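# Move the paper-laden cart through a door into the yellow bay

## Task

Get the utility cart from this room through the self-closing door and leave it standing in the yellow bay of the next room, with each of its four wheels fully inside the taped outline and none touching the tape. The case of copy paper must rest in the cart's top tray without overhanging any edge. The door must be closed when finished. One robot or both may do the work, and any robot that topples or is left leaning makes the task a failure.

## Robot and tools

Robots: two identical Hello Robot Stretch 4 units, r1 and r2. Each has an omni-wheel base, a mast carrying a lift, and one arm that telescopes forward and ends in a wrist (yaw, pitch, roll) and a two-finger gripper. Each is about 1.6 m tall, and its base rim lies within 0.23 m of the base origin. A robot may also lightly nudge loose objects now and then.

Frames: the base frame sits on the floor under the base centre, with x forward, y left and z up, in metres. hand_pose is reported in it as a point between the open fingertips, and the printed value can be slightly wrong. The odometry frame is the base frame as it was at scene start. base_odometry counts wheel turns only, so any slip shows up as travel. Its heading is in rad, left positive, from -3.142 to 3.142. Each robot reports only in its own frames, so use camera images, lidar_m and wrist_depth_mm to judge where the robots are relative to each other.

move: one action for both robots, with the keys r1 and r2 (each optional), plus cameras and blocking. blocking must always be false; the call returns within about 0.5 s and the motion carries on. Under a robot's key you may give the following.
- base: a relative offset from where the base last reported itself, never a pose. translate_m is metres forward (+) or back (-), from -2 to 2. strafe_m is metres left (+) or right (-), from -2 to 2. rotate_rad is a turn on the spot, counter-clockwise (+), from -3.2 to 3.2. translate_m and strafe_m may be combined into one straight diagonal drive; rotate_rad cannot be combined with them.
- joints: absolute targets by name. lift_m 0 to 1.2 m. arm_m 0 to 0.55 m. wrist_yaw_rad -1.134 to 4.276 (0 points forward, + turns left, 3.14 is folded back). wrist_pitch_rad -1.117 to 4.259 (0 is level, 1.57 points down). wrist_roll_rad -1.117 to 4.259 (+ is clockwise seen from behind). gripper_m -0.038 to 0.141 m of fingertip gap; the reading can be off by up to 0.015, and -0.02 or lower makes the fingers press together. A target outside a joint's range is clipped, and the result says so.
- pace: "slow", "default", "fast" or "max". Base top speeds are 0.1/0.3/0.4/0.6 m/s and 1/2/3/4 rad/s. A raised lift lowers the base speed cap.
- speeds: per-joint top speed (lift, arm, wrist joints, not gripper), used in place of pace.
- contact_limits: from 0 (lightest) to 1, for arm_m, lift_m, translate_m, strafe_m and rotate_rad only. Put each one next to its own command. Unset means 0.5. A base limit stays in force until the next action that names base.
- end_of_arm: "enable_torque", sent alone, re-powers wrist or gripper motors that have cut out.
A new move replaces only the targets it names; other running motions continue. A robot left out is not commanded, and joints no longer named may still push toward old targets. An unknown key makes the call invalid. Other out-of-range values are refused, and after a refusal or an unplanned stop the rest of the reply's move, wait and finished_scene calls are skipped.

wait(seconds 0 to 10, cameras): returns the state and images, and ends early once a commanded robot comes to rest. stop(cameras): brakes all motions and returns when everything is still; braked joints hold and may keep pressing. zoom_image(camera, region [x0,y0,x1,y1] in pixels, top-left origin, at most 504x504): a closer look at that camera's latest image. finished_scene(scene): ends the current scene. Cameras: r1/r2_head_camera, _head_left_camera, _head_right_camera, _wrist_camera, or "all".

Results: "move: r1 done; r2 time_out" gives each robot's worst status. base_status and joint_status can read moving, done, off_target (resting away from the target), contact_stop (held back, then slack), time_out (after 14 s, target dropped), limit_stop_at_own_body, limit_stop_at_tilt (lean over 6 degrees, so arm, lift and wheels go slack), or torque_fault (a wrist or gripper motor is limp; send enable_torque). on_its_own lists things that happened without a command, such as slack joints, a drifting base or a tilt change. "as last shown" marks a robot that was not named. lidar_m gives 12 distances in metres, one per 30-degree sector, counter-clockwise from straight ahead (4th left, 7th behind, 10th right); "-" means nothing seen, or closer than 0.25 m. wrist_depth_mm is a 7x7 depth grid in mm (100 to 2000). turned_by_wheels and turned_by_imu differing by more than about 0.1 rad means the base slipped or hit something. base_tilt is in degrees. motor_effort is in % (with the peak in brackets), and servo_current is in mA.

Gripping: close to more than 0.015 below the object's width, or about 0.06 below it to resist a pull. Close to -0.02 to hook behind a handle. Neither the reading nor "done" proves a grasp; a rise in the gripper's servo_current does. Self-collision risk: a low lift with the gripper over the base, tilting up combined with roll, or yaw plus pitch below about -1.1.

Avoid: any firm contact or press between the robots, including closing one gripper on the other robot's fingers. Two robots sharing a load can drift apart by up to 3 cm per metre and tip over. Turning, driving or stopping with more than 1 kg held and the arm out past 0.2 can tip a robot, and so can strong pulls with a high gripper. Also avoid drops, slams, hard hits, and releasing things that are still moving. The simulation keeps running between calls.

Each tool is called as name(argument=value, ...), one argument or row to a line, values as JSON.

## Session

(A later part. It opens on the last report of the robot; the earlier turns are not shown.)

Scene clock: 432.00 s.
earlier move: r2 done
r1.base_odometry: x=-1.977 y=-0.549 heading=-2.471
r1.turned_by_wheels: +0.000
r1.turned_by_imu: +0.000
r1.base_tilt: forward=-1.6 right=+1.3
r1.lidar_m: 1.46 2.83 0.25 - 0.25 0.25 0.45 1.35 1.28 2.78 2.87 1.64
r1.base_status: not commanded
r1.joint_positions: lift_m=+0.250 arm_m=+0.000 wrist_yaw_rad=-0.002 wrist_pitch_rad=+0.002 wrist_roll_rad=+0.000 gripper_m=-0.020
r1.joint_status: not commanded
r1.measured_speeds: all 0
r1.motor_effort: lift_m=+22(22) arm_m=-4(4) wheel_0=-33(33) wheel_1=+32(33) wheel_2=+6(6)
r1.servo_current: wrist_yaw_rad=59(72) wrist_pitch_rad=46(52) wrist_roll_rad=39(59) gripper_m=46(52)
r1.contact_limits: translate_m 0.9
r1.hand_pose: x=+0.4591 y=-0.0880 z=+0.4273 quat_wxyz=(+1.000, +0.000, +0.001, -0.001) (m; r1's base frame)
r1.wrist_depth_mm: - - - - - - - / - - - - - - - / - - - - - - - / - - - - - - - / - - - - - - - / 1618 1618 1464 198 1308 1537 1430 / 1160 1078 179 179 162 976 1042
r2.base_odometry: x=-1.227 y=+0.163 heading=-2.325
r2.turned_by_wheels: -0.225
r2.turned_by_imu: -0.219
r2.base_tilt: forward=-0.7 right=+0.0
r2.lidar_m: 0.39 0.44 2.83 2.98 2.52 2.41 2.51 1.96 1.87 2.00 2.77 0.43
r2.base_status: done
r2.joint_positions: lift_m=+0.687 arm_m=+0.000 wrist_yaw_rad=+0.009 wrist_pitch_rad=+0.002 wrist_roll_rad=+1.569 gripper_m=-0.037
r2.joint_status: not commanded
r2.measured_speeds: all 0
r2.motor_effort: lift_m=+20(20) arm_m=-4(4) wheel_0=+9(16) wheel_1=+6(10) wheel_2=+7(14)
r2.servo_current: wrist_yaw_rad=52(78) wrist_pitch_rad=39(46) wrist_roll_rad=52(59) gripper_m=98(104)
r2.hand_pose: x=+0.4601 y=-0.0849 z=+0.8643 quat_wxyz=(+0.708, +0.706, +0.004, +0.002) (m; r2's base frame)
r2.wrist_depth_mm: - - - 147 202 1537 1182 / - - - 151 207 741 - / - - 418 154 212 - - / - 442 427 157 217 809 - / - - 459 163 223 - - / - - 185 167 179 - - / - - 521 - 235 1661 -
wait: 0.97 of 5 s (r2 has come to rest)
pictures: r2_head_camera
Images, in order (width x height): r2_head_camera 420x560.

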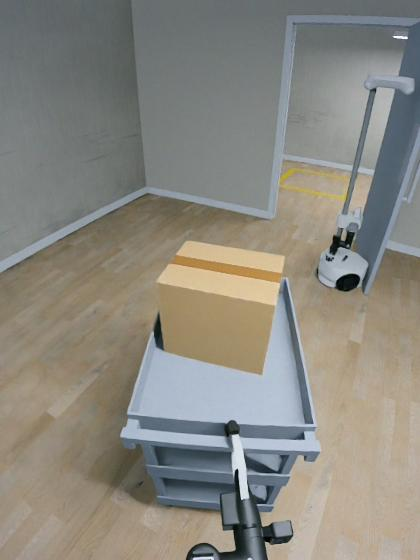

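move(
  blocking=false,
  r2={"base":{"translate_m":0.03,"strafe_m":0.24},"pace":"slow","contact_limits":{"translate_m":0.3}},
  cameras=[],
)

wait(
  seconds=6,
  cameras=[],
)

move(
  blocking=false,
  r2={"base":{"rotate_rad":-0.32},"pace":"slow"},
  cameras=[],
)

wait(
  seconds=5,
  cameras=[],
)

move(
  blocking=false,
  r2={"base":{"translate_m":0.03,"strafe_m":0.2},"pace":"slow","contact_limits":{"translate_m":0.3}},
  cameras=[],
)

wait(
  seconds=6,
  cameras=[],
)

move(
  blocking=false,
  r2={"base":{"rotate_rad":-0.22},"pace":"slow"},
  cameras=[],
)

wait(
  seconds=5,
  cameras=["r2_head_camera"],
)

Scene clock: 445.93 s.
move: r2 moving
r1: as last shown
r1.base_tilt: forward=-1.5 right=+1.3
r1.lidar_m: 1.44 2.86 0.25 - 0.25 0.25 0.43 1.33 1.28 2.81 2.88 1.65
r1.servo_current: wrist_yaw_rad=39(52) wrist_pitch_rad=39(46) wrist_roll_rad=52(65) gripper_m=39(46)
r1.contact_limits: translate_m 0.9
r1.wrist_depth_mm: - - - - - - - / - - - - - - - / - - - - - - - / - - - - - - - / - - - - - - - / 1661 1618 1464 199 1336 1499 1464 / 1138 1078 179 179 162 991 1025
r2.base_odometry: x=-1.219 y=+0.153 heading=-2.325
r2.turned_by_wheels: -0.001
r2.turned_by_imu: +0.000
r2.base_tilt: forward=-0.7 right=+0.1
r2.lidar_m: 0.39 0.45 2.80 2.96 2.50 2.41 2.53 1.99 1.91 2.01 2.78 0.40
r2.base_status: translate_m moving; strafe_m moving
r2.joint_positions: lift_m=+0.687 arm_m=+0.000 wrist_yaw_rad=+0.002 wrist_pitch_rad=+0.002 wrist_roll_rad=+1.569 gripper_m=-0.037
r2.joint_status: not commanded
r2.measured_speeds: translate_m=+0.007 strafe_m=+0.052 rotate_rad=-0.002 lift_m=+0.000 arm_m=+0.000 wrist_yaw_rad=-0.020 wrist_pitch_rad=+0.000 wrist_roll_rad=+0.000
r2.motor_effort: lift_m=+20(20) arm_m=-4(4) wheel_0=-6(9) wheel_1=+8(9) wheel_2=-6(7)
r2.servo_current: wrist_yaw_rad=52(65) wrist_pitch_rad=39(46) wrist_roll_rad=39(59) gripper_m=91(104)
r2.contact_limits: translate_m 0.3
r2.hand_pose: x=+0.4595 y=-0.0867 z=+0.8643 quat_wxyz=(+0.708, +0.706, +0.002, +0.000) (m; r2's base frame)
r2.wrist_depth_mm: - - - 150 206 1499 1182 / - - - 153 209 741 - / - - 421 157 215 - - / - 442 433 159 218 809 - / - - 459 164 223 809 - / - - 185 167 180 - - / - - 521 - 234 1661 -
pictures: none
No camera images: "cameras" was empty.

Scene clock: 449.07 s.
earlier move: r2 done
r1.base_odometry: x=-1.977 y=-0.549 heading=-2.471
r1.turned_by_wheels: +0.000
r1.turned_by_imu: +0.000
r1.base_tilt: forward=-1.6 right=+1.3
r1.lidar_m: 1.56 2.86 0.25 - 0.25 0.25 0.48 1.37 1.28 2.81 2.87 1.62
r1.base_status: not commanded
r1.joint_positions: lift_m=+0.250 arm_m=+0.000 wrist_yaw_rad=-0.002 wrist_pitch_rad=+0.002 wrist_roll_rad=+0.000 gripper_m=-0.020
r1.joint_status: not commanded
r1.measured_speeds: all 0
r1.motor_effort: lift_m=+22(22) arm_m=-4(4) wheel_0=-32(33) wheel_1=+32(33) wheel_2=+6(6)
r1.servo_current: wrist_yaw_rad=52(72) wrist_pitch_rad=46(52) wrist_roll_rad=39(65) gripper_m=46(52)
r1.contact_limits: translate_m 0.9
r1.hand_pose: x=+0.4591 y=-0.0880 z=+0.4273 quat_wxyz=(+1.000, +0.000, +0.001, -0.001) (m; r1's base frame)
r1.wrist_depth_mm: - - - - - - - / - - - - 1499 - - / - - - - - - - / - - - - - - - / - - - - - - - / 1618 1576 1464 198 181 1464 1430 / 1118 1060 179 179 162 1025 1060
r2.base_odometry: x=-1.073 y=-0.023 heading=-2.326
r2.turned_by_wheels: +0.000
r2.turned_by_imu: -0.001
r2.base_tilt: forward=-0.7 right=+0.1
r2.lidar_m: 0.42 0.51 2.60 2.71 2.41 2.30 2.43 2.19 2.11 2.22 3.06 0.37
r2.base_status: done
r2.joint_positions: lift_m=+0.687 arm_m=+0.000 wrist_yaw_rad=-0.008 wrist_pitch_rad=+0.002 wrist_roll_rad=+1.569 gripper_m=-0.037
r2.joint_status: not commanded
r2.measured_speeds: all 0
r2.motor_effort: lift_m=+20(20) arm_m=-4(4) wheel_0=-6(17) wheel_1=+5(9) wheel_2=-10(13)
r2.servo_current: wrist_yaw_rad=52(65) wrist_pitch_rad=39(46) wrist_roll_rad=59(65) gripper_m=98(104)
r2.contact_limits: translate_m 0.3
r2.hand_pose: x=+0.4586 y=-0.0898 z=+0.8643 quat_wxyz=(+0.708, +0.706, -0.002, -0.004) (m; r2's base frame)
r2.wrist_depth_mm: - - 466 107 163 - - / - 373 366 117 174 - - / - 415 407 123 185 - - / - - 455 132 200 - - / - - 517 148 215 - - / - - 183 156 179 1618 517 / - - - - 252 1708 1205
wait: 3.13 of 6 s (r2 has come to rest)
pictures: none
No camera images: "cameras" was empty.

Scene clock: 449.57 s.
move: r2 moving
r1: as last shown
r1.lidar_m: 1.52 2.86 0.25 - 0.25 0.25 0.44 1.37 1.28 2.80 2.86 1.65
r1.motor_effort: lift_m=+22(22) arm_m=-4(4) wheel_0=-33(33) wheel_1=+32(33) wheel_2=+6(6)
r1.servo_current: wrist_yaw_rad=39(65) wrist_pitch_rad=46(46) wrist_roll_rad=65(65) gripper_m=46(52)
r1.contact_limits: translate_m 0.9
r1.wrist_depth_mm: - - - - - - - / - - - - 1464 - - / - - - - - - - / - - - - - - - / - - - - - - - / 1618 1618 1464 198 181 1499 1430 / 1182 1078 179 180 162 1025 1060
r2.base_odometry: x=-1.073 y=-0.023 heading=-2.449
r2.turned_by_wheels: -0.123
r2.turned_by_imu: -0.119
r2.base_tilt: forward=-0.7 right=+0.0
r2.lidar_m: 0.42 0.49 2.59 2.64 2.46 2.31 2.35 2.31 2.10 2.16 2.74 0.40
r2.base_status: rotate_rad moving
r2.joint_positions: lift_m=+0.687 arm_m=+0.000 wrist_yaw_rad=+0.009 wrist_pitch_rad=+0.002 wrist_roll_rad=+1.569 gripper_m=-0.037
r2.joint_status: not commanded
r2.measured_speeds: translate_m=+0.001 strafe_m=+0.001 rotate_rad=-0.485 lift_m=+0.000 arm_m=+0.000 wrist_yaw_rad=+0.004 wrist_pitch_rad=+0.000 wrist_roll_rad=+0.000
r2.motor_effort: lift_m=+20(20) arm_m=-3(4) wheel_0=+14(14) wheel_1=+8(10) wheel_2=+12(12)
r2.servo_current: wrist_yaw_rad=52(72) wrist_pitch_rad=39(46) wrist_roll_rad=46(52) gripper_m=98(104)
r2.hand_pose: x=+0.4601 y=-0.0849 z=+0.8643 quat_wxyz=(+0.708, +0.706, +0.004, +0.002) (m; r2's base frame)
r2.wrist_depth_mm: - - - 121 175 - - / - 459 410 128 183 - - / - 410 404 135 193 - - / - - 439 142 204 - - / - - 484 151 216 - - / - - 186 160 181 1661 539 / - - - - 242 1708 488
pictures: none
No camera images: "cameras" was empty.

Scene clock: 450.50 s.
earlier move: r2 done
r1.base_odometry: x=-1.977 y=-0.549 heading=-2.471
r1.turned_by_wheels: +0.000
r1.turned_by_imu: +0.000
r1.base_tilt: forward=-1.6 right=+1.3
r1.lidar_m: 1.51 2.85 0.25 - 0.25 0.25 0.43 1.35 1.25 2.80 2.87 1.66
r1.base_status: not commanded
r1.joint_positions: lift_m=+0.250 arm_m=+0.000 wrist_yaw_rad=-0.002 wrist_pitch_rad=+0.002 wrist_roll_rad=+0.000 gripper_m=-0.020
r1.joint_status: not commanded
r1.measured_speeds: all 0
r1.motor_effort: lift_m=+22(22) arm_m=-4(4) wheel_0=-33(33) wheel_1=+32(33) wheel_2=+6(6)
r1.servo_current: wrist_yaw_rad=52(65) wrist_pitch_rad=46(46) wrist_roll_rad=33(65) gripper_m=39(52)
r1.contact_limits: translate_m 0.9
r1.hand_pose: x=+0.4591 y=-0.0880 z=+0.4273 quat_wxyz=(+1.000, +0.000, +0.001, -0.001) (m; r1's base frame)
r1.wrist_depth_mm: - - - - - - - / - - - - - - - / - - - - - - - / - - - - - - - / - - - - - - - / 1618 1618 1430 198 1366 1537 1464 / 1160 1078 178 180 162 1008 1060
r2.base_odometry: x=-1.073 y=-0.023 heading=-2.644
r2.turned_by_wheels: -0.195
r2.turned_by_imu: -0.189
r2.base_tilt: forward=-0.6 right=+0.0
r2.lidar_m: 0.37 0.38 2.63 2.59 2.73 2.32 2.32 2.53 2.12 2.11 2.37 0.41
r2.base_status: done
r2.joint_positions: lift_m=+0.687 arm_m=+0.000 wrist_yaw_rad=+0.009 wrist_pitch_rad=+0.002 wrist_roll_rad=+1.569 gripper_m=-0.037
r2.joint_status: not commanded
r2.measured_speeds: all 0
r2.motor_effort: lift_m=+20(20) arm_m=-4(4) wheel_0=+7(14) wheel_1=+4(10) wheel_2=+7(16)
r2.servo_current: wrist_yaw_rad=59(72) wrist_pitch_rad=39(46) wrist_roll_rad=46(59) gripper_m=104(104)
r2.hand_pose: x=+0.4601 y=-0.0849 z=+0.8643 quat_wxyz=(+0.708, +0.706, +0.004, +0.002) (m; r2's base frame)
r2.wrist_depth_mm: - - - 165 224 245 1118 / - - - 166 224 1618 1138 / - - - 167 225 788 - / - 436 430 167 225 820 - / - - 442 167 227 820 - / - - 185 167 179 798 - / - - 484 - 228 - -
wait: 0.93 of 5 s (r2 has come to rest)
pictures: none
No camera images: "cameras" was empty.

Scene clock: 451.00 s.
move: r2 moving
r1: as last shown
r1.lidar_m: 1.51 2.80 0.25 - 0.25 0.25 0.47 1.38 1.27 2.77 2.87 1.67
r1.motor_effort: lift_m=+22(22) arm_m=-4(4) wheel_0=-32(33) wheel_1=+32(32) wheel_2=+6(6)
r1.servo_current: wrist_yaw_rad=52(65) wrist_pitch_rad=39(46) wrist_roll_rad=39(52) gripper_m=46(46)
r1.contact_limits: translate_m 0.9
r1.wrist_depth_mm: - - - - - - - / - - - - - - - / - - - - - - - / - - - - - - - / - - - - - - - / 1618 1618 1430 198 1366 1499 1430 / 1138 1098 179 180 162 1008 1060
r2.base_odometry: x=-1.069 y=-0.036 heading=-2.645
r2.turned_by_wheels: +0.000
r2.turned_by_imu: +0.000
r2.base_tilt: forward=-0.7 right=+0.1
r2.lidar_m: 0.38 0.39 2.63 2.59 2.77 2.32 2.31 2.53 2.13 2.13 2.40 0.45
r2.base_status: translate_m moving; strafe_m moving
r2.joint_positions: lift_m=+0.687 arm_m=+0.000 wrist_yaw_rad=+0.003 wrist_pitch_rad=+0.002 wrist_roll_rad=+1.569 gripper_m=-0.037
r2.joint_status: not commanded
r2.measured_speeds: translate_m=+0.008 strafe_m=+0.052 rotate_rad=-0.001 lift_m=+0.000 arm_m=+0.000 wrist_yaw_rad=-0.014 wrist_pitch_rad=+0.000 wrist_roll_rad=+0.000
r2.motor_effort: lift_m=+20(20) arm_m=-4(4) wheel_0=-5(9) wheel_1=+9(9) wheel_2=-7(7)
r2.servo_current: wrist_yaw_rad=46(65) wrist_pitch_rad=39(46) wrist_roll_rad=33(52) gripper_m=98(104)
r2.contact_limits: translate_m 0.3
r2.hand_pose: x=+0.4596 y=-0.0865 z=+0.8643 quat_wxyz=(+0.708, +0.706, +0.002, +0.000) (m; r2's base frame)
r2.wrist_depth_mm: - - - 168 228 247 1118 / - - - - 228 1618 1182 / - - - 167 227 798 - / - 436 430 167 227 820 - / - - 445 168 227 820 - / - - 185 167 179 - - / - - 477 - 227 - -
pictures: none
No camera images: "cameras" was empty.

Scene clock: 453.73 s.
earlier move: r2 done
r1.base_odometry: x=-1.977 y=-0.549 heading=-2.471
r1.turned_by_wheels: +0.000
r1.turned_by_imu: +0.000
r1.base_tilt: forward=-1.5 right=+1.3
r1.lidar_m: 1.54 2.87 0.25 - 0.25 0.25 0.46 1.38 1.25 2.81 2.86 1.62
r1.base_status: not commanded
r1.joint_positions: lift_m=+0.250 arm_m=+0.000 wrist_yaw_rad=-0.002 wrist_pitch_rad=+0.002 wrist_roll_rad=+0.000 gripper_m=-0.020
r1.joint_status: not commanded
r1.measured_speeds: all 0
r1.motor_effort: lift_m=+22(22) arm_m=-4(4) wheel_0=-32(33) wheel_1=+32(33) wheel_2=+6(6)
r1.servo_current: wrist_yaw_rad=52(65) wrist_pitch_rad=46(52) wrist_roll_rad=33(65) gripper_m=39(52)
r1.contact_limits: translate_m 0.9
r1.hand_pose: x=+0.4591 y=-0.0880 z=+0.4273 quat_wxyz=(+1.000, +0.000, +0.001, -0.001) (m; r1's base frame)
r1.wrist_depth_mm: - - - - - - - / - - - - 1499 - - / - - - - - - - / - - - - - - - / - - - - - - - / 1618 1576 1464 198 181 1499 1464 / 1138 1078 179 179 162 1008 1060
r2.base_odometry: x=-1.004 y=-0.213 heading=-2.645
r2.turned_by_wheels: -0.001
r2.turned_by_imu: -0.001
r2.base_tilt: forward=-0.7 right=+0.1
r2.lidar_m: 0.40 0.44 2.45 2.39 2.72 2.31 2.30 2.61 2.33 2.32 2.66 0.40
r2.base_status: done
r2.joint_positions: lift_m=+0.687 arm_m=+0.000 wrist_yaw_rad=-0.008 wrist_pitch_rad=+0.002 wrist_roll_rad=+1.569 gripper_m=-0.037
r2.joint_status: not commanded
r2.measured_speeds: all 0
r2.motor_effort: lift_m=+20(20) arm_m=-4(5) wheel_0=-5(15) wheel_1=+4(9) wheel_2=-11(14)
r2.servo_current: wrist_yaw_rad=59(78) wrist_pitch_rad=39(46) wrist_roll_rad=59(59) gripper_m=91(104)
r2.contact_limits: translate_m 0.3
r2.hand_pose: x=+0.4586 y=-0.0898 z=+0.8643 quat_wxyz=(+0.708, +0.706, -0.002, -0.004) (m; r2's base frame)
r2.wrist_depth_mm: - - - 140 195 1537 1160 / - - - 144 200 741 - / - 413 413 148 206 - - / - 442 433 153 213 - - / - - 462 158 220 - - / - - 183 163 179 - - / - - - - 233 1618 508
wait: 2.73 of 6 s (r2 has come to rest)
pictures: none
No camera images: "cameras" was empty.

Scene clock: 454.23 s.
move: r2 moving
r1: as last shown
r1.lidar_m: 1.55 2.84 0.25 - 0.25 0.26 0.46 1.34 1.28 2.79 2.85 1.63
r1.motor_effort: lift_m=+22(22) arm_m=-4(4) wheel_0=-33(33) wheel_1=+32(32) wheel_2=+6(6)
r1.servo_current: wrist_yaw_rad=59(72) wrist_pitch_rad=46(46) wrist_roll_rad=39(52) gripper_m=39(52)
r1.contact_limits: translate_m 0.9
r1.wrist_depth_mm: - - - - - - - / - - - - 1464 - - / - - - - - - - / - - - - - - - / - - - - - - - / 1618 1576 1464 198 181 1464 1464 / 1138 1078 179 180 162 1008 1060
r2.base_odometry: x=-1.004 y=-0.213 heading=-2.768
r2.turned_by_wheels: -0.123
r2.turned_by_imu: -0.119
r2.base_tilt: forward=-0.7 right=+0.1
r2.lidar_m: 0.39 0.40 2.47 2.41 2.61 2.35 2.29 2.48 2.38 2.31 2.50 0.41
r2.base_status: rotate_rad moving
r2.joint_positions: lift_m=+0.687 arm_m=+0.000 wrist_yaw_rad=+0.008 wrist_pitch_rad=+0.002 wrist_roll_rad=+1.569 gripper_m=-0.037
r2.joint_status: not commanded
r2.measured_speeds: translate_m=+0.001 strafe_m=-0.001 rotate_rad=-0.466 lift_m=+0.000 arm_m=+0.000 wrist_yaw_rad=+0.001 wrist_pitch_rad=+0.000 wrist_roll_rad=+0.000
r2.motor_effort: lift_m=+20(20) arm_m=-4(4) wheel_0=+10(14) wheel_1=+7(9) wheel_2=+12(12)
r2.servo_current: wrist_yaw_rad=52(65) wrist_pitch_rad=46(46) wrist_roll_rad=46(59) gripper_m=98(104)
r2.hand_pose: x=+0.4600 y=-0.0850 z=+0.8643 quat_wxyz=(+0.708, +0.706, +0.004, +0.002) (m; r2's base frame)
r2.wrist_depth_mm: - - - 150 206 1499 1182 / - - - 153 211 741 - / - - 442 156 214 - - / - 436 427 158 218 809 - / - - 452 162 222 820 - / - - 189 165 180 - - / - - 508 - 230 1661 -
pictures: none
No camera images: "cameras" was empty.

Scene clock: 454.97 s.
earlier move: r2 done
r1.base_odometry: x=-1.977 y=-0.549 heading=-2.471
r1.turned_by_wheels: +0.000
r1.turned_by_imu: +0.000
r1.base_tilt: forward=-1.6 right=+1.3
r1.lidar_m: 1.53 2.87 0.25 - 0.25 0.25 0.46 1.32 1.25 2.77 2.87 1.64
r1.base_status: not commanded
r1.joint_positions: lift_m=+0.250 arm_m=+0.000 wrist_yaw_rad=-0.002 wrist_pitch_rad=+0.002 wrist_roll_rad=+0.000 gripper_m=-0.020
r1.joint_status: not commanded
r1.measured_speeds: all 0
r1.motor_effort: lift_m=+22(22) arm_m=-4(4) wheel_0=-32(34) wheel_1=+32(33) wheel_2=+6(6)
r1.servo_current: wrist_yaw_rad=39(72) wrist_pitch_rad=39(46) wrist_roll_rad=46(59) gripper_m=46(52)
r1.contact_limits: translate_m 0.9
r1.hand_pose: x=+0.4591 y=-0.0880 z=+0.4273 quat_wxyz=(+1.000, +0.000, +0.001, -0.001) (m; r1's base frame)
r1.wrist_depth_mm: - - - - - - - / - - - - 1499 - - / - - - - - - - / - - - - - - - / - - - - - - - / 1618 1576 1430 198 181 1499 1464 / 1160 1078 179 180 162 1008 1078
r2.base_odometry: x=-1.004 y=-0.213 heading=-2.864
r2.turned_by_wheels: -0.096
r2.turned_by_imu: -0.093
r2.base_tilt: forward=-0.6 right=+0.0
r2.lidar_m: 0.37 0.38 2.53 2.38 2.51 2.40 2.29 2.40 2.41 2.32 2.40 0.44
r2.base_status: done
r2.joint_positions: lift_m=+0.687 arm_m=+0.000 wrist_yaw_rad=+0.008 wrist_pitch_rad=+0.002 wrist_roll_rad=+1.569 gripper_m=-0.037
r2.joint_status: not commanded
r2.measured_speeds: all 0
r2.motor_effort: lift_m=+20(20) arm_m=-4(4) wheel_0=+6(14) wheel_1=+5(9) wheel_2=+9(12)
r2.servo_current: wrist_yaw_rad=52(65) wrist_pitch_rad=46(46) wrist_roll_rad=33(59) gripper_m=91(104)
r2.hand_pose: x=+0.4600 y=-0.0850 z=+0.8643 quat_wxyz=(+0.708, +0.706, +0.004, +0.002) (m; r2's base frame)
r2.wrist_depth_mm: - - - 175 236 254 253 / - - - - 234 1661 1229 / - - - 172 232 798 - / - - 430 171 229 831 - / - 442 439 169 229 809 - / - - 184 168 179 798 - / - - 466 - 224 - -
wait: 0.73 of 5 s (r2 has come to rest)
pictures: r2_head_camera
Images, in order (width x height): r2_head_camera 420x560.

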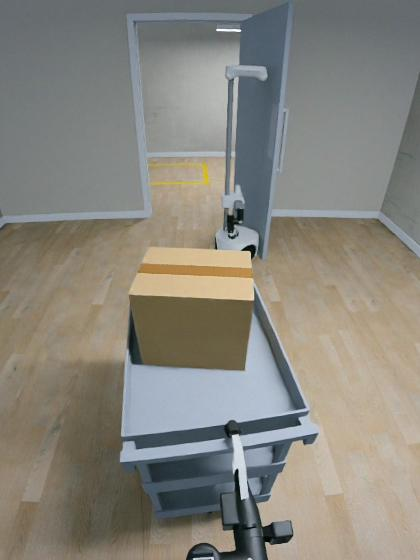

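move(
  blocking=false,
  r1={"base":{"strafe_m":0.15},"pace":"slow","contact_limits":{"strafe_m":0.9}},
  r2={"base":{"translate_m":0.3,"strafe_m":0.06},"pace":"slow","contact_limits":{"translate_m":0.3}},
  cameras=[],
)

wait(
  seconds=5,
  cameras=[],
)

wait(
  seconds=2,
  cameras=["r2_head_camera"],
)

Scene clock: 469.73 s.
move: r1 moving; r2 moving
r1.base_odometry: x=-1.968 y=-0.560 heading=-2.471
r1.turned_by_wheels: +0.001
r1.turned_by_imu: +0.001
r1.base_tilt: forward=-1.5 right=+1.3
r1.lidar_m: 1.52 2.81 0.25 - 0.25 0.25 0.48 1.36 1.26 2.80 2.88 1.63
r1.base_status: strafe_m moving
r1.joint_positions: lift_m=+0.250 arm_m=+0.000 wrist_yaw_rad=-0.002 wrist_pitch_rad=+0.002 wrist_roll_rad=+0.000 gripper_m=-0.020
r1.joint_status: not commanded
r1.measured_speeds: translate_m=-0.001 strafe_m=+0.056 rotate_rad=+0.003 lift_m=+0.000 arm_m=+0.000 wrist_yaw_rad=+0.000 wrist_pitch_rad=+0.000 wrist_roll_rad=+0.000
r1.motor_effort: lift_m=+22(22) arm_m=-4(4) wheel_0=-32(35) wheel_1=+31(36) wheel_2=+8(9)
r1.servo_current: wrist_yaw_rad=52(52) wrist_pitch_rad=33(46) wrist_roll_rad=39(59) gripper_m=46(52)
r1.contact_limits: strafe_m 0.9
r1.hand_pose: x=+0.4591 y=-0.0880 z=+0.4273 quat_wxyz=(+1.000, +0.000, +0.001, -0.001) (m; r1's base frame)
r1.wrist_depth_mm: - - - - - - - / - - - - 1464 - - / - - - - - - - / - - - - - - - / - - - - - - - / 1618 1661 1499 198 181 1499 1430 / 1160 1078 179 180 162 1025 1060
r2.base_odometry: x=-1.015 y=-0.219 heading=-2.864
r2.turned_by_wheels: +0.000
r2.turned_by_imu: +0.000
r2.base_tilt: forward=-0.7 right=+0.1
r2.lidar_m: 0.38 0.36 2.52 2.40 2.49 2.42 2.31 2.41 2.40 2.33 2.41 0.43
r2.base_status: translate_m moving; strafe_m moving
r2.joint_positions: lift_m=+0.687 arm_m=+0.000 wrist_yaw_rad=+0.001 wrist_pitch_rad=+0.002 wrist_roll_rad=+1.569 gripper_m=-0.037
r2.joint_status: not commanded
r2.measured_speeds: translate_m=+0.048 strafe_m=+0.010 rotate_rad=-0.005 lift_m=+0.000 arm_m=+0.000 wrist_yaw_rad=-0.036 wrist_pitch_rad=+0.000 wrist_roll_rad=+0.000
r2.motor_effort: lift_m=+20(20) arm_m=-4(4) wheel_0=+4(10) wheel_1=+9(10) wheel_2=-14(14)
r2.servo_current: wrist_yaw_rad=46(65) wrist_pitch_rad=39(46) wrist_roll_rad=46(59) gripper_m=98(98)
r2.contact_limits: translate_m 0.3
r2.hand_pose: x=+0.4594 y=-0.0870 z=+0.8643 quat_wxyz=(+0.708, +0.706, +0.001, +0.000) (m; r2's base frame)
r2.wrist_depth_mm: - - - 180 240 249 250 / - - - - 238 1618 1205 / - - - 174 233 1430 - / - - 430 172 229 831 - / - - 439 168 227 809 - / - - 185 166 179 - - / - - 449 - 220 - -
pictures: none
No camera images: "cameras" was empty.

Scene clock: 471.87 s.
earlier move: r1 done; r2 moving
r1.base_odometry: x=-1.885 y=-0.665 heading=-2.471
r1.turned_by_wheels: +0.000
r1.turned_by_imu: +0.000
r1.base_tilt: forward=-1.6 right=+1.3
r1.lidar_m: 1.34 2.84 0.25 - 0.25 0.25 0.44 1.36 1.27 2.79 2.89 1.41
r1.base_status: done
r1.joint_positions: lift_m=+0.250 arm_m=+0.000 wrist_yaw_rad=-0.002 wrist_pitch_rad=+0.002 wrist_roll_rad=+0.000 gripper_m=-0.020
r1.joint_status: not commanded
r1.measured_speeds: all 0
r1.motor_effort: lift_m=+22(22) arm_m=-4(4) wheel_0=-29(36) wheel_1=+31(36) wheel_2=+8(10)
r1.servo_current: wrist_yaw_rad=59(65) wrist_pitch_rad=39(52) wrist_roll_rad=65(65) gripper_m=39(52)
r1.contact_limits: strafe_m 0.9
r1.hand_pose: x=+0.4591 y=-0.0880 z=+0.4273 quat_wxyz=(+1.000, +0.000, +0.001, -0.001) (m; r1's base frame)
r1.wrist_depth_mm: - - - - 1255 - - / - - - - - - - / - - - - - - - / - - - - - - - / - - - - - - - / 1618 1618 1464 198 179 1397 1430 / 1160 1078 178 180 162 1008 1025
r2.base_odometry: x=-1.195 y=-0.311 heading=-2.863
r2.turned_by_wheels: +0.000
r2.turned_by_imu: +0.001
r2.base_tilt: forward=-0.7 right=+0.1
r2.lidar_m: 0.37 0.40 2.49 2.39 2.46 2.60 2.49 2.61 2.44 2.36 2.47 0.43
r2.base_status: translate_m moving; strafe_m moving
r2.joint_positions: lift_m=+0.687 arm_m=+0.000 wrist_yaw_rad=-0.003 wrist_pitch_rad=+0.002 wrist_roll_rad=+1.569 gripper_m=-0.037
r2.joint_status: not commanded
r2.measured_speeds: translate_m=+0.098 strafe_m=+0.021 rotate_rad=-0.001 lift_m=+0.000 arm_m=+0.000 wrist_yaw_rad=+0.000 wrist_pitch_rad=+0.000 wrist_roll_rad=+0.000
r2.motor_effort: lift_m=+20(20) arm_m=+4(4) wheel_0=+5(12) wheel_1=+7(10) wheel_2=-10(20)
r2.servo_current: wrist_yaw_rad=52(65) wrist_pitch_rad=39(46) wrist_roll_rad=46(59) gripper_m=91(98)
r2.contact_limits: translate_m 0.3
r2.hand_pose: x=+0.4590 y=-0.0883 z=+0.8643 quat_wxyz=(+0.708, +0.706, +0.000, -0.002) (m; r2's base frame)
r2.wrist_depth_mm: - - - 163 222 244 1138 / - - - 163 223 1661 1160 / - - - 163 221 820 - / - 433 427 164 224 809 - / - - 442 164 224 820 - / - - 186 165 179 - - / - - 477 - 224 - -
wait: 2.13 of 5 s (r1 has come to rest)
pictures: none
No camera images: "cameras" was empty.

Scene clock: 473.57 s.
earlier move: r2 done
r1.base_odometry: x=-1.885 y=-0.665 heading=-2.471
r1.turned_by_wheels: +0.000
r1.turned_by_imu: +0.000
r1.base_tilt: forward=-1.6 right=+1.3
r1.lidar_m: 1.28 2.84 0.25 - 0.25 0.25 0.47 1.34 1.26 2.79 2.86 1.31
r1.base_status: done
r1.joint_positions: lift_m=+0.250 arm_m=+0.000 wrist_yaw_rad=-0.002 wrist_pitch_rad=+0.002 wrist_roll_rad=+0.000 gripper_m=-0.020
r1.joint_status: not commanded
r1.measured_speeds: all 0
r1.motor_effort: lift_m=+22(22) arm_m=-4(4) wheel_0=-30(36) wheel_1=+31(36) wheel_2=+8(10)
r1.servo_current: wrist_yaw_rad=39(72) wrist_pitch_rad=46(52) wrist_roll_rad=39(65) gripper_m=46(52)
r1.contact_limits: strafe_m 0.9
r1.hand_pose: x=+0.4591 y=-0.0880 z=+0.4273 quat_wxyz=(+1.000, +0.000, +0.001, -0.001) (m; r1's base frame)
r1.wrist_depth_mm: - - - - 1182 - - / - - - - - - - / - - - - - - - / - - - - - - - / - - - - - - - / 1618 1576 1464 198 179 1366 1464 / 1160 1078 179 179 162 1008 1060
r2.base_odometry: x=-1.276 y=-0.353 heading=-2.863
r2.turned_by_wheels: +0.000
r2.turned_by_imu: +0.001
r2.base_tilt: forward=-0.7 right=+0.1
r2.lidar_m: 0.38 0.40 2.47 2.37 2.46 2.70 2.60 2.71 2.49 2.38 2.50 0.43
r2.base_status: done
r2.joint_positions: lift_m=+0.687 arm_m=+0.000 wrist_yaw_rad=-0.001 wrist_pitch_rad=+0.002 wrist_roll_rad=+1.569 gripper_m=-0.037
r2.joint_status: not commanded
r2.measured_speeds: all 0
r2.motor_effort: lift_m=+20(20) arm_m=+4(4) wheel_0=+7(12) wheel_1=+5(10) wheel_2=-7(20)
r2.servo_current: wrist_yaw_rad=52(65) wrist_pitch_rad=39(52) wrist_roll_rad=46(59) gripper_m=98(104)
r2.contact_limits: translate_m 0.3
r2.hand_pose: x=+0.4591 y=-0.0878 z=+0.8643 quat_wxyz=(+0.708, +0.706, +0.000, -0.001) (m; r2's base frame)
r2.wrist_depth_mm: - - - 156 213 1499 1205 / - - - 157 216 1499 - / - - 569 160 218 798 - / - 436 427 160 220 820 - / - - 445 163 222 820 - / - - 185 164 179 - - / - - 496 - 227 1661 -
wait: 1.70 of 2 s (r2 has come to rest)
pictures: r2_head_camera
Images, in order (width x height): r2_head_camera 420x560.

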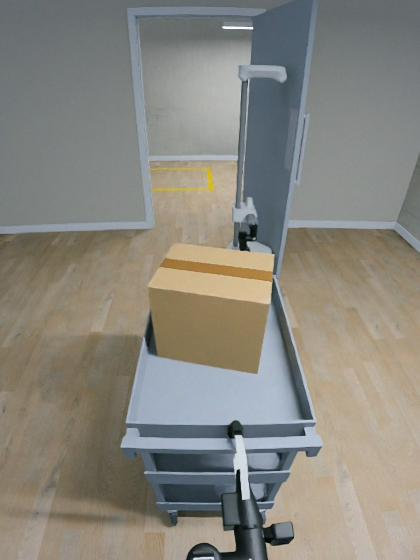

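move(
  blocking=false,
  r2={"base":{"translate_m":0.3,"strafe_m":-0.12},"pace":"slow","contact_limits":{"translate_m":0.3}},
  cameras=[],
)

wait(
  seconds=5,
  cameras=["r2_head_camera"],
)

Scene clock: 478.73 s.
move: r2 moving
r1: as last shown
r1.base_tilt: forward=-1.5 right=+1.3
r1.lidar_m: 1.25 2.81 0.25 - 0.25 0.25 0.47 1.35 1.25 2.80 2.89 1.30
r1.motor_effort: lift_m=+22(22) arm_m=-4(4) wheel_0=-30(30) wheel_1=+31(31) wheel_2=+9(9)
r1.servo_current: wrist_yaw_rad=65(65) wrist_pitch_rad=33(46) wrist_roll_rad=52(59) gripper_m=46(52)
r1.contact_limits: strafe_m 0.9
r1.wrist_depth_mm: - - - - 1160 - - / - - - - - - - / - - - - - - - / - - - - - - - / - - - - - - - / 1618 1618 1430 198 179 1366 1464 / 1138 1078 179 180 162 1008 1060
r2.base_odometry: x=-1.289 y=-0.352 heading=-2.863
r2.turned_by_wheels: +0.000
r2.turned_by_imu: +0.001
r2.base_tilt: forward=-0.7 right=+0.1
r2.lidar_m: 0.37 0.42 2.46 2.37 2.50 2.72 2.61 2.73 2.46 2.37 2.49 0.41
r2.base_status: translate_m moving; strafe_m moving
r2.joint_positions: lift_m=+0.687 arm_m=+0.000 wrist_yaw_rad=-0.001 wrist_pitch_rad=+0.002 wrist_roll_rad=+1.569 gripper_m=-0.037
r2.joint_status: not commanded
r2.measured_speeds: translate_m=+0.048 strafe_m=-0.020 rotate_rad=+0.000 lift_m=+0.000 arm_m=+0.000 wrist_yaw_rad=+0.000 wrist_pitch_rad=+0.000 wrist_roll_rad=+0.000
r2.motor_effort: lift_m=+20(20) arm_m=+4(5) wheel_0=+12(12) wheel_1=+7(7) wheel_2=-13(13)
r2.servo_current: wrist_yaw_rad=33(52) wrist_pitch_rad=39(46) wrist_roll_rad=46(52) gripper_m=91(98)
r2.contact_limits: translate_m 0.3
r2.hand_pose: x=+0.4592 y=-0.0877 z=+0.8643 quat_wxyz=(+0.708, +0.706, +0.000, -0.001) (m; r2's base frame)
r2.wrist_depth_mm: - - - 156 213 1499 1182 / - - - 158 216 1537 - / - - 580 159 218 809 - / - 436 427 160 219 809 - / - - 445 163 224 831 - / - - 185 164 181 - - / - - 496 - 228 1708 -
pictures: none
No camera images: "cameras" was empty.

Scene clock: 482.67 s.
earlier move: r2 done
r1.base_odometry: x=-1.885 y=-0.665 heading=-2.471
r1.turned_by_wheels: +0.000
r1.turned_by_imu: +0.000
r1.base_tilt: forward=-1.6 right=+1.3
r1.lidar_m: 0.94 2.86 0.25 - 0.25 0.25 0.45 1.34 1.27 2.80 2.89 1.00
r1.base_status: not commanded
r1.joint_positions: lift_m=+0.250 arm_m=+0.000 wrist_yaw_rad=-0.002 wrist_pitch_rad=+0.002 wrist_roll_rad=+0.000 gripper_m=-0.020
r1.joint_status: not commanded
r1.measured_speeds: all 0
r1.motor_effort: lift_m=+22(22) arm_m=-4(4) wheel_0=-30(30) wheel_1=+31(32) wheel_2=+8(9)
r1.servo_current: wrist_yaw_rad=33(72) wrist_pitch_rad=39(52) wrist_roll_rad=52(72) gripper_m=46(52)
r1.contact_limits: strafe_m 0.9
r1.hand_pose: x=+0.4591 y=-0.0880 z=+0.4273 quat_wxyz=(+1.000, +0.000, +0.001, -0.001) (m; r1's base frame)
r1.wrist_depth_mm: - - - - - - - / - - - - - - - / - - - - - - - / - - - - - - - / - - - - - - - / 1618 1576 1464 198 171 759 1430 / 1160 1078 179 163 154 759 1042
r2.base_odometry: x=-1.597 y=-0.321 heading=-2.862
r2.turned_by_wheels: +0.000
r2.turned_by_imu: +0.003
r2.base_tilt: forward=-0.7 right=+0.1
r2.lidar_m: 0.38 0.39 2.57 2.47 2.59 3.00 2.91 3.02 2.36 2.27 2.37 0.42
r2.base_status: done
r2.joint_positions: lift_m=+0.687 arm_m=+0.000 wrist_yaw_rad=+0.004 wrist_pitch_rad=+0.002 wrist_roll_rad=+1.569 gripper_m=-0.037
r2.joint_status: not commanded
r2.measured_speeds: all 0
r2.motor_effort: lift_m=+20(20) arm_m=+4(5) wheel_0=+9(15) wheel_1=+5(9) wheel_2=-4(13)
r2.servo_current: wrist_yaw_rad=46(65) wrist_pitch_rad=39(46) wrist_roll_rad=52(59) gripper_m=98(104)
r2.contact_limits: translate_m 0.3
r2.hand_pose: x=+0.4596 y=-0.0862 z=+0.8643 quat_wxyz=(+0.708, +0.706, +0.002, +0.001) (m; r2's base frame)
r2.wrist_depth_mm: - - - 167 228 236 250 / - - - 167 226 1618 1205 / - - - 166 226 - - / - 469 430 166 225 820 - / - - 439 165 224 820 - / - - 187 166 179 820 - / - - 469 - 223 - -
wait: 3.93 of 5 s (r2 has come to rest)
pictures: r2_head_camera
Images, in order (width x height): r2_head_camera 420x560.

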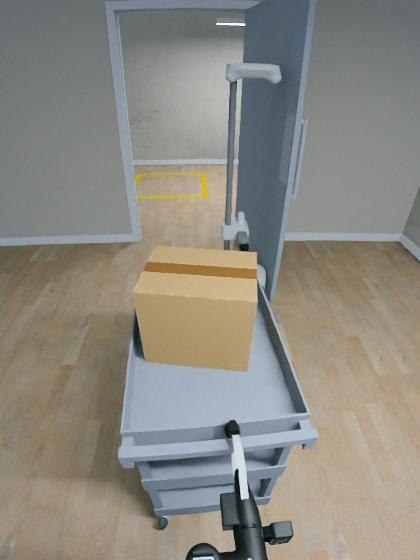

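move(
  blocking=false,
  r1={"base":{"strafe_m":0.18},"pace":"slow","contact_limits":{"strafe_m":0.9}},
  r2={"base":{"translate_m":0.2,"strafe_m":0.0},"pace":"slow","contact_limits":{"translate_m":0.3}},
  cameras=[],
)

wait(
  seconds=5,
  cameras=[],
)

wait(
  seconds=1,
  cameras=["r2_head_camera","r2_head_left_camera"],
)

Scene clock: 494.47 s.
move: r1 moving; r2 moving
r1.base_odometry: x=-1.876 y=-0.677 heading=-2.470
r1.turned_by_wheels: +0.001
r1.turned_by_imu: +0.001
r1.base_tilt: forward=-1.6 right=+1.3
r1.lidar_m: 0.94 2.86 0.25 - 0.25 0.25 0.45 1.36 1.25 2.79 2.88 1.00
r1.base_status: strafe_m moving
r1.joint_positions: lift_m=+0.250 arm_m=+0.000 wrist_yaw_rad=-0.002 wrist_pitch_rad=+0.002 wrist_roll_rad=+0.000 gripper_m=-0.020
r1.joint_status: not commanded
r1.measured_speeds: translate_m=+0.001 strafe_m=+0.056 rotate_rad=-0.007 lift_m=+0.000 arm_m=+0.000 wrist_yaw_rad=+0.000 wrist_pitch_rad=+0.000 wrist_roll_rad=+0.000
r1.motor_effort: lift_m=+22(22) arm_m=-4(4) wheel_0=-31(35) wheel_1=+30(34) wheel_2=+9(9)
r1.servo_current: wrist_yaw_rad=52(65) wrist_pitch_rad=39(46) wrist_roll_rad=65(65) gripper_m=46(46)
r1.contact_limits: strafe_m 0.9
r1.hand_pose: x=+0.4591 y=-0.0880 z=+0.4273 quat_wxyz=(+1.000, +0.000, +0.001, -0.001) (m; r1's base frame)
r1.wrist_depth_mm: - - - - - - - / - - - - - - - / - - - - - - - / - - - - - - - / - - - 1808 - - - / 1661 1618 1464 198 170 759 1464 / 1138 1078 179 163 154 759 1060
r2.base_odometry: x=-1.609 y=-0.324 heading=-2.862
r2.turned_by_wheels: +0.000
r2.turned_by_imu: +0.001
r2.base_tilt: forward=-0.7 right=+0.1
r2.lidar_m: 0.36 0.37 2.59 2.48 2.59 3.05 2.92 3.06 2.39 2.26 2.34 0.43
r2.base_status: translate_m moving; strafe_m moving
r2.joint_positions: lift_m=+0.687 arm_m=+0.000 wrist_yaw_rad=+0.004 wrist_pitch_rad=+0.002 wrist_roll_rad=+1.569 gripper_m=-0.037
r2.joint_status: not commanded
r2.measured_speeds: translate_m=+0.048 strafe_m=+0.000 rotate_rad=-0.001 lift_m=+0.000 arm_m=+0.000 wrist_yaw_rad=+0.000 wrist_pitch_rad=+0.000 wrist_roll_rad=+0.000
r2.motor_effort: lift_m=+20(20) arm_m=+4(4) wheel_0=+9(13) wheel_1=+8(8) wheel_2=-10(10)
r2.servo_current: wrist_yaw_rad=52(59) wrist_pitch_rad=39(46) wrist_roll_rad=52(65) gripper_m=98(98)
r2.contact_limits: translate_m 0.3
r2.hand_pose: x=+0.4596 y=-0.0862 z=+0.8643 quat_wxyz=(+0.708, +0.706, +0.002, +0.001) (m; r2's base frame)
r2.wrist_depth_mm: - - - 168 228 236 249 / - - - 167 228 1537 1205 / - - - 167 227 - - / - 480 430 166 226 820 - / - - 436 165 225 820 - / - - 187 165 179 - - / - - 469 - 224 - -
pictures: none
No camera images: "cameras" was empty.

Scene clock: 496.90 s.
earlier move: r1 done; r2 moving
r1.base_odometry: x=-1.774 y=-0.805 heading=-2.470
r1.turned_by_wheels: +0.000
r1.turned_by_imu: +0.000
r1.base_tilt: forward=-1.6 right=+1.3
r1.lidar_m: 0.74 2.84 0.25 - 0.25 0.25 0.44 1.38 1.27 2.78 2.88 0.79
r1.base_status: done
r1.joint_positions: lift_m=+0.250 arm_m=+0.000 wrist_yaw_rad=-0.002 wrist_pitch_rad=+0.002 wrist_roll_rad=+0.000 gripper_m=-0.020
r1.joint_status: not commanded
r1.measured_speeds: all 0
r1.motor_effort: lift_m=+22(22) arm_m=-4(4) wheel_0=-30(36) wheel_1=+31(34) wheel_2=+8(9)
r1.servo_current: wrist_yaw_rad=46(72) wrist_pitch_rad=46(52) wrist_roll_rad=46(72) gripper_m=39(52)
r1.contact_limits: strafe_m 0.9
r1.hand_pose: x=+0.4591 y=-0.0880 z=+0.4273 quat_wxyz=(+1.000, +0.000, +0.001, -0.001) (m; r1's base frame)
r1.wrist_depth_mm: - - - 654 654 699 - / - - - 1618 - - - / - - - - - - - / - - - - - - - / - - - 1618 - - - / 1576 1618 1464 197 171 1618 1576 / 1138 1060 179 147 144 - 574
r2.base_odometry: x=-1.789 y=-0.375 heading=-2.863
r2.turned_by_wheels: -0.001
r2.turned_by_imu: -0.001
r2.base_tilt: forward=-0.7 right=+0.1
r2.lidar_m: 0.38 0.41 2.57 2.46 2.60 3.21 3.11 3.22 2.34 2.25 2.38 0.43
r2.base_status: translate_m moving; strafe_m moving
r2.joint_positions: lift_m=+0.687 arm_m=+0.000 wrist_yaw_rad=-0.005 wrist_pitch_rad=+0.002 wrist_roll_rad=+1.569 gripper_m=-0.037
r2.joint_status: not commanded
r2.measured_speeds: translate_m=+0.008 strafe_m=+0.000 rotate_rad=+0.001 lift_m=+0.000 arm_m=+0.000 wrist_yaw_rad=+0.000 wrist_pitch_rad=+0.000 wrist_roll_rad=+0.000
r2.motor_effort: lift_m=+20(20) arm_m=+4(5) wheel_0=+3(13) wheel_1=+4(8) wheel_2=-9(15)
r2.servo_current: wrist_yaw_rad=52(65) wrist_pitch_rad=39(52) wrist_roll_rad=59(65) gripper_m=91(104)
r2.contact_limits: translate_m 0.3
r2.hand_pose: x=+0.4588 y=-0.0890 z=+0.8643 quat_wxyz=(+0.708, +0.706, -0.001, -0.003) (m; r2's base frame)
r2.wrist_depth_mm: - - - 169 229 241 255 / - - - 168 228 1537 1229 / - - - 167 227 750 - / - 473 430 167 225 831 - / - - 439 165 225 809 - / - - 185 164 179 - - / - - 466 - 224 - -
wait: 2.43 of 5 s (r1 has come to rest)
pictures: none
No camera images: "cameras" was empty.

Scene clock: 497.23 s.
earlier move: r2 done
r1.base_odometry: x=-1.774 y=-0.805 heading=-2.470
r1.turned_by_wheels: +0.000
r1.turned_by_imu: +0.000
r1.base_tilt: forward=-1.6 right=+1.3
r1.lidar_m: 0.74 2.82 0.25 - 0.25 0.25 0.48 1.34 1.27 2.79 2.89 0.78
r1.base_status: done
r1.joint_positions: lift_m=+0.250 arm_m=+0.000 wrist_yaw_rad=-0.002 wrist_pitch_rad=+0.002 wrist_roll_rad=+0.000 gripper_m=-0.020
r1.joint_status: not commanded
r1.measured_speeds: all 0
r1.motor_effort: lift_m=+22(22) arm_m=-4(4) wheel_0=-29(36) wheel_1=+31(34) wheel_2=+9(9)
r1.servo_current: wrist_yaw_rad=59(72) wrist_pitch_rad=39(52) wrist_roll_rad=52(72) gripper_m=39(52)
r1.contact_limits: strafe_m 0.9
r1.hand_pose: x=+0.4591 y=-0.0880 z=+0.4273 quat_wxyz=(+1.000, +0.000, +0.001, -0.001) (m; r1's base frame)
r1.wrist_depth_mm: - - - 640 654 699 - / - - - 1618 - - - / - - - - - - - / - - - - - - - / - - - 1708 - - - / 1618 1618 1464 199 170 1618 1464 / 1138 1078 178 147 144 - 574
r2.base_odometry: x=-1.789 y=-0.375 heading=-2.863
r2.turned_by_wheels: +0.000
r2.turned_by_imu: +0.000
r2.base_tilt: forward=-0.7 right=+0.1
r2.lidar_m: 0.37 0.38 2.56 2.47 2.56 3.19 3.13 3.21 2.33 2.27 2.37 0.41
r2.base_status: done
r2.joint_positions: lift_m=+0.687 arm_m=+0.000 wrist_yaw_rad=-0.005 wrist_pitch_rad=+0.002 wrist_roll_rad=+1.569 gripper_m=-0.037
r2.joint_status: not commanded
r2.measured_speeds: all 0
r2.motor_effort: lift_m=+20(20) arm_m=+4(5) wheel_0=+1(13) wheel_1=+5(8) wheel_2=-8(15)
r2.servo_current: wrist_yaw_rad=59(65) wrist_pitch_rad=39(52) wrist_roll_rad=46(65) gripper_m=98(104)
r2.contact_limits: translate_m 0.3
r2.hand_pose: x=+0.4588 y=-0.0890 z=+0.8643 quat_wxyz=(+0.708, +0.706, -0.001, -0.003) (m; r2's base frame)
r2.wrist_depth_mm: - - - 169 229 242 255 / - - - 168 228 1537 1205 / - - - 167 227 741 - / - 477 430 167 225 820 - / - - 442 165 224 820 - / - - 185 164 179 - - / - - 466 - 223 - -
wait: 0.33 of 1 s (r2 has come to rest)
pictures: r2_head_camera, r2_head_left_camera
Images, in order (width x height): r2_head_camera 420x560, r2_head_left_camera 420x672.

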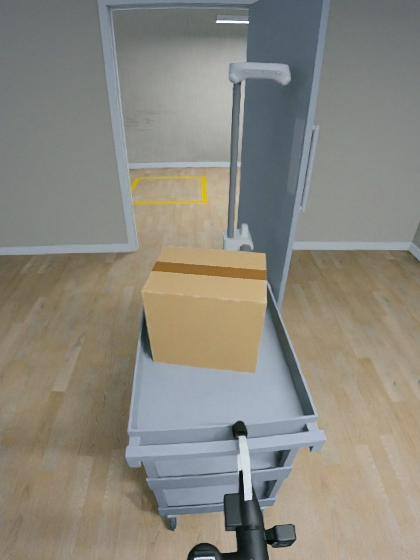

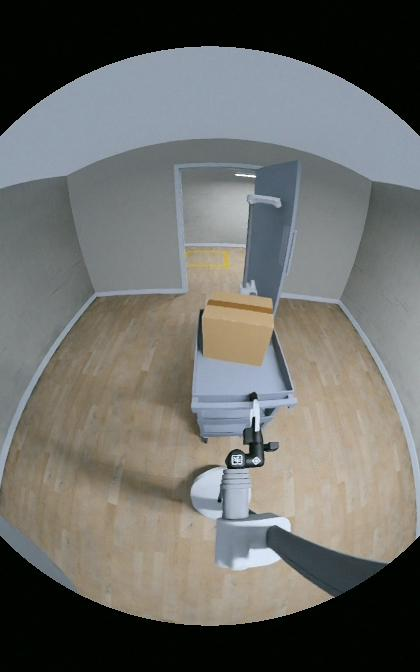

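wait(
  seconds=0,
  cameras=["r1_head_camera","r1_head_left_camera","r1_head_right_camera"],
)

Scene clock: 504.90 s.
r1.base_odometry: x=-1.774 y=-0.805 heading=-2.470
r1.turned_by_wheels: +0.000
r1.turned_by_imu: +0.000
r1.base_tilt: forward=-1.6 right=+1.3
r1.lidar_m: 0.75 2.84 0.25 - 0.25 0.25 0.42 1.38 1.25 2.80 2.88 0.80
r1.base_status: done
r1.joint_positions: lift_m=+0.250 arm_m=+0.000 wrist_yaw_rad=-0.002 wrist_pitch_rad=+0.002 wrist_roll_rad=+0.000 gripper_m=-0.020
r1.joint_status: not commanded
r1.measured_speeds: all 0
r1.motor_effort: lift_m=+22(22) arm_m=-4(4) wheel_0=-30(36) wheel_1=+31(34) wheel_2=+9(9)
r1.servo_current: wrist_yaw_rad=52(72) wrist_pitch_rad=46(52) wrist_roll_rad=46(72) gripper_m=39(52)
r1.contact_limits: strafe_m 0.9
r1.hand_pose: x=+0.4591 y=-0.0880 z=+0.4273 quat_wxyz=(+1.000, +0.000, +0.001, -0.001) (m; r1's base frame)
r1.wrist_depth_mm: - - - 640 661 707 - / - - - 1661 - - - / - - - - - - - / - - - - - - - / - - - 1661 - - - / 1661 1618 1430 198 170 1661 1464 / 1138 1078 178 147 144 - 569
r2.base_odometry: x=-1.789 y=-0.375 heading=-2.863
r2.turned_by_wheels: +0.000
r2.turned_by_imu: +0.000
r2.base_tilt: forward=-0.7 right=+0.0
r2.lidar_m: 0.38 0.40 2.59 2.48 2.60 3.22 3.13 3.21 2.34 2.26 2.36 0.43
r2.base_status: done
r2.joint_positions: lift_m=+0.687 arm_m=+0.000 wrist_yaw_rad=-0.005 wrist_pitch_rad=+0.002 wrist_roll_rad=+1.569 gripper_m=-0.037
r2.joint_status: not commanded
r2.measured_speeds: all 0
r2.motor_effort: lift_m=+20(20) arm_m=+4(5) wheel_0=+1(13) wheel_1=+5(8) wheel_2=-8(15)
r2.servo_current: wrist_yaw_rad=52(65) wrist_pitch_rad=39(52) wrist_roll_rad=52(65) gripper_m=104(104)
r2.contact_limits: translate_m 0.3
r2.hand_pose: x=+0.4588 y=-0.0890 z=+0.8643 quat_wxyz=(+0.708, +0.706, -0.001, -0.003) (m; r2's base frame)
r2.wrist_depth_mm: - - - 169 229 242 255 / - - - 168 229 1537 1205 / - - - 167 227 750 - / - 473 430 166 226 809 - / - - 442 166 224 820 - / - - 185 165 179 - - / - - 462 - 221 - -
pictures: r1_head_camera, r1_head_left_camera, r1_head_right_camera
Images, in order (width x height): r1_head_camera 420x560, r1_head_left_camera 420x672, r1_head_right_camera 420x672.

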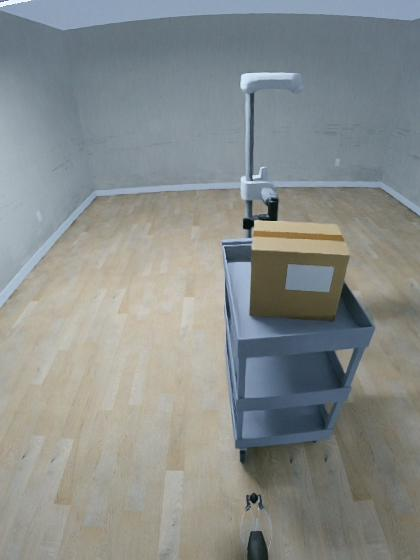

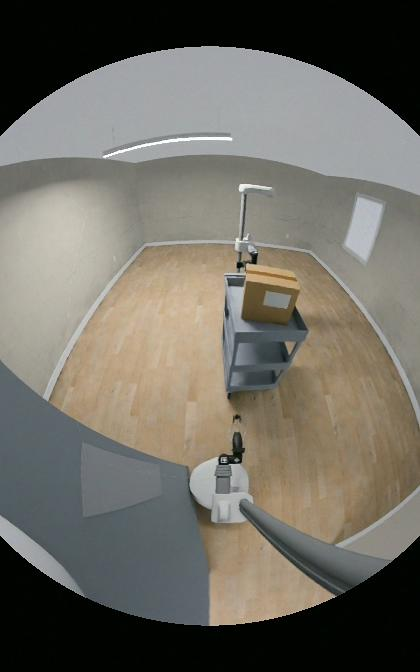

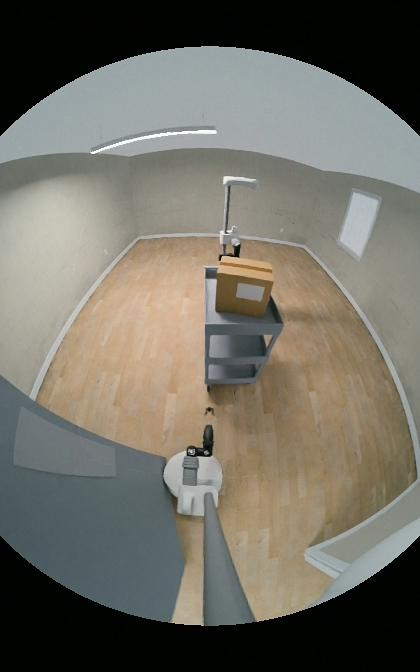

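move(
  blocking=false,
  r1={"base":{"strafe_m":0.38},"pace":"slow","contact_limits":{"strafe_m":0.9}},
  cameras=[],
)

wait(
  seconds=7,
  cameras=["r2_head_camera","r1_head_left_camera"],
)

Scene clock: 516.77 s.
move: r1 moving
r1.base_odometry: x=-1.765 y=-0.817 heading=-2.469
r1.turned_by_wheels: +0.001
r1.turned_by_imu: +0.001
r1.base_tilt: forward=-1.6 right=+1.3
r1.lidar_m: 0.75 2.82 0.25 - 0.25 0.25 0.45 1.34 1.28 2.78 2.90 0.79
r1.base_status: strafe_m moving
r1.joint_positions: lift_m=+0.250 arm_m=+0.000 wrist_yaw_rad=-0.002 wrist_pitch_rad=+0.002 wrist_roll_rad=+0.000 gripper_m=-0.020
r1.joint_status: not commanded
r1.measured_speeds: translate_m=-0.001 strafe_m=+0.057 rotate_rad=+0.006 lift_m=+0.000 arm_m=+0.000 wrist_yaw_rad=+0.000 wrist_pitch_rad=+0.000 wrist_roll_rad=+0.000
r1.motor_effort: lift_m=+22(22) arm_m=-4(4) wheel_0=-29(34) wheel_1=+29(33) wheel_2=+9(9)
r1.servo_current: wrist_yaw_rad=39(65) wrist_pitch_rad=39(46) wrist_roll_rad=46(78) gripper_m=46(52)
r1.contact_limits: strafe_m 0.9
r1.hand_pose: x=+0.4591 y=-0.0880 z=+0.4273 quat_wxyz=(+1.000, +0.000, +0.001, -0.001) (m; r1's base frame)
r1.wrist_depth_mm: - - - 647 647 707 - / - - - 1618 - - - / - - - - - - - / - - - - - - - / - - - 1618 - - - / 1618 1576 1430 198 170 1661 1464 / 1160 1078 178 146 144 - 564
r2: as last shown
r2.base_tilt: forward=-0.7 right=+0.1
r2.lidar_m: 0.38 0.40 2.56 2.47 2.59 3.23 3.12 3.23 2.35 2.25 2.37 0.42
r2.motor_effort: lift_m=+20(20) arm_m=+4(4) wheel_0=+1(2) wheel_1=+5(5) wheel_2=-8(9)
r2.servo_current: wrist_yaw_rad=59(65) wrist_pitch_rad=46(46) wrist_roll_rad=52(65) gripper_m=91(98)
r2.contact_limits: translate_m 0.3
r2.wrist_depth_mm: - - - 169 229 243 256 / - - - 168 228 1537 1229 / - - - 167 227 750 - / - 473 427 166 225 831 - / - - 439 165 224 809 - / - - 185 164 179 - - / - - 462 - 222 - -
pictures: none
No camera images: "cameras" was empty.

Scene clock: 521.20 s.
earlier move: r1 done
r1.base_odometry: x=-1.538 y=-1.101 heading=-2.469
r1.turned_by_wheels: +0.000
r1.turned_by_imu: +0.000
r1.base_tilt: forward=-1.6 right=+1.3
r1.lidar_m: 0.73 2.85 0.25 - 0.25 0.25 0.45 1.36 1.29 2.79 2.87 0.78
r1.base_status: done
r1.joint_positions: lift_m=+0.250 arm_m=+0.000 wrist_yaw_rad=-0.002 wrist_pitch_rad=+0.002 wrist_roll_rad=+0.000 gripper_m=-0.020
r1.joint_status: not commanded
r1.measured_speeds: all 0
r1.motor_effort: lift_m=+22(22) arm_m=-4(4) wheel_0=-29(35) wheel_1=+31(34) wheel_2=+8(10)
r1.servo_current: wrist_yaw_rad=39(78) wrist_pitch_rad=39(52) wrist_roll_rad=52(78) gripper_m=39(52)
r1.contact_limits: strafe_m 0.9
r1.hand_pose: x=+0.4591 y=-0.0880 z=+0.4273 quat_wxyz=(+1.000, +0.000, +0.001, -0.001) (m; r1's base frame)
r1.wrist_depth_mm: - - - 640 647 699 - / - - - 1661 - - - / - - - - - - - / - - - - - - - / - - - 1576 - - - / 1618 1618 1464 198 170 1618 1430 / 1160 1078 179 147 144 - 569
r2.base_odometry: x=-1.789 y=-0.375 heading=-2.863
r2.turned_by_wheels: +0.000
r2.turned_by_imu: +0.001
r2.base_tilt: forward=-0.7 right=+0.1
r2.lidar_m: 0.38 0.38 2.56 2.47 2.56 3.21 3.14 3.19 2.34 2.25 2.37 0.42
r2.base_status: not commanded
r2.joint_positions: lift_m=+0.687 arm_m=+0.000 wrist_yaw_rad=-0.005 wrist_pitch_rad=+0.002 wrist_roll_rad=+1.569 gripper_m=-0.037
r2.joint_status: not commanded
r2.measured_speeds: all 0
r2.motor_effort: lift_m=+20(20) arm_m=+4(5) wheel_0=+2(2) wheel_1=+5(5) wheel_2=-8(9)
r2.servo_current: wrist_yaw_rad=52(65) wrist_pitch_rad=39(46) wrist_roll_rad=52(65) gripper_m=91(104)
r2.contact_limits: translate_m 0.3
r2.hand_pose: x=+0.4588 y=-0.0890 z=+0.8643 quat_wxyz=(+0.708, +0.706, -0.001, -0.003) (m; r2's base frame)
r2.wrist_depth_mm: - - - 169 229 243 255 / - - - 168 228 1537 1205 / - - - 167 227 750 - / - 469 430 167 226 820 - / - - 436 166 224 809 - / - - 186 165 179 - - / - - 466 - 223 - -
wait: 4.43 of 7 s (r1 has come to rest)
pictures: r1_head_left_camera, r2_head_camera
Images, in order (width x height): r1_head_left_camera 420x672, r2_head_camera 420x560.

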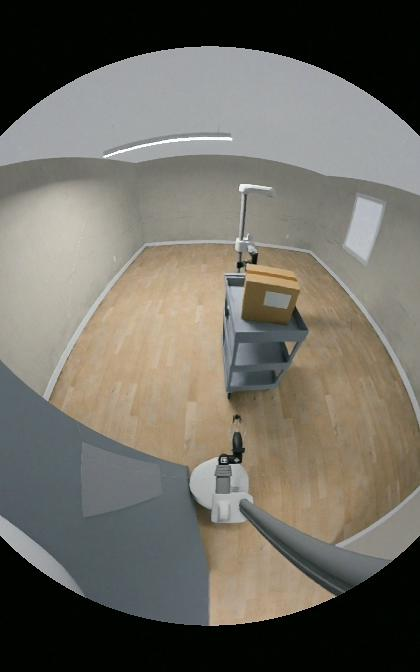

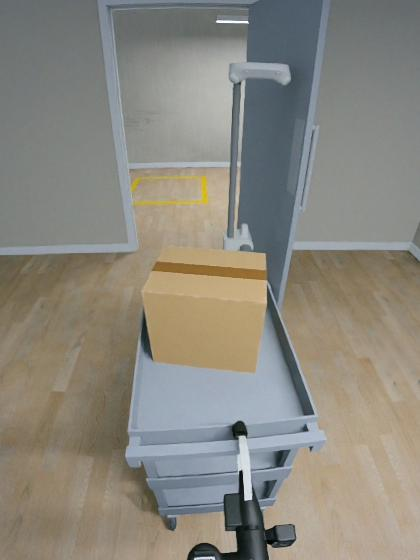

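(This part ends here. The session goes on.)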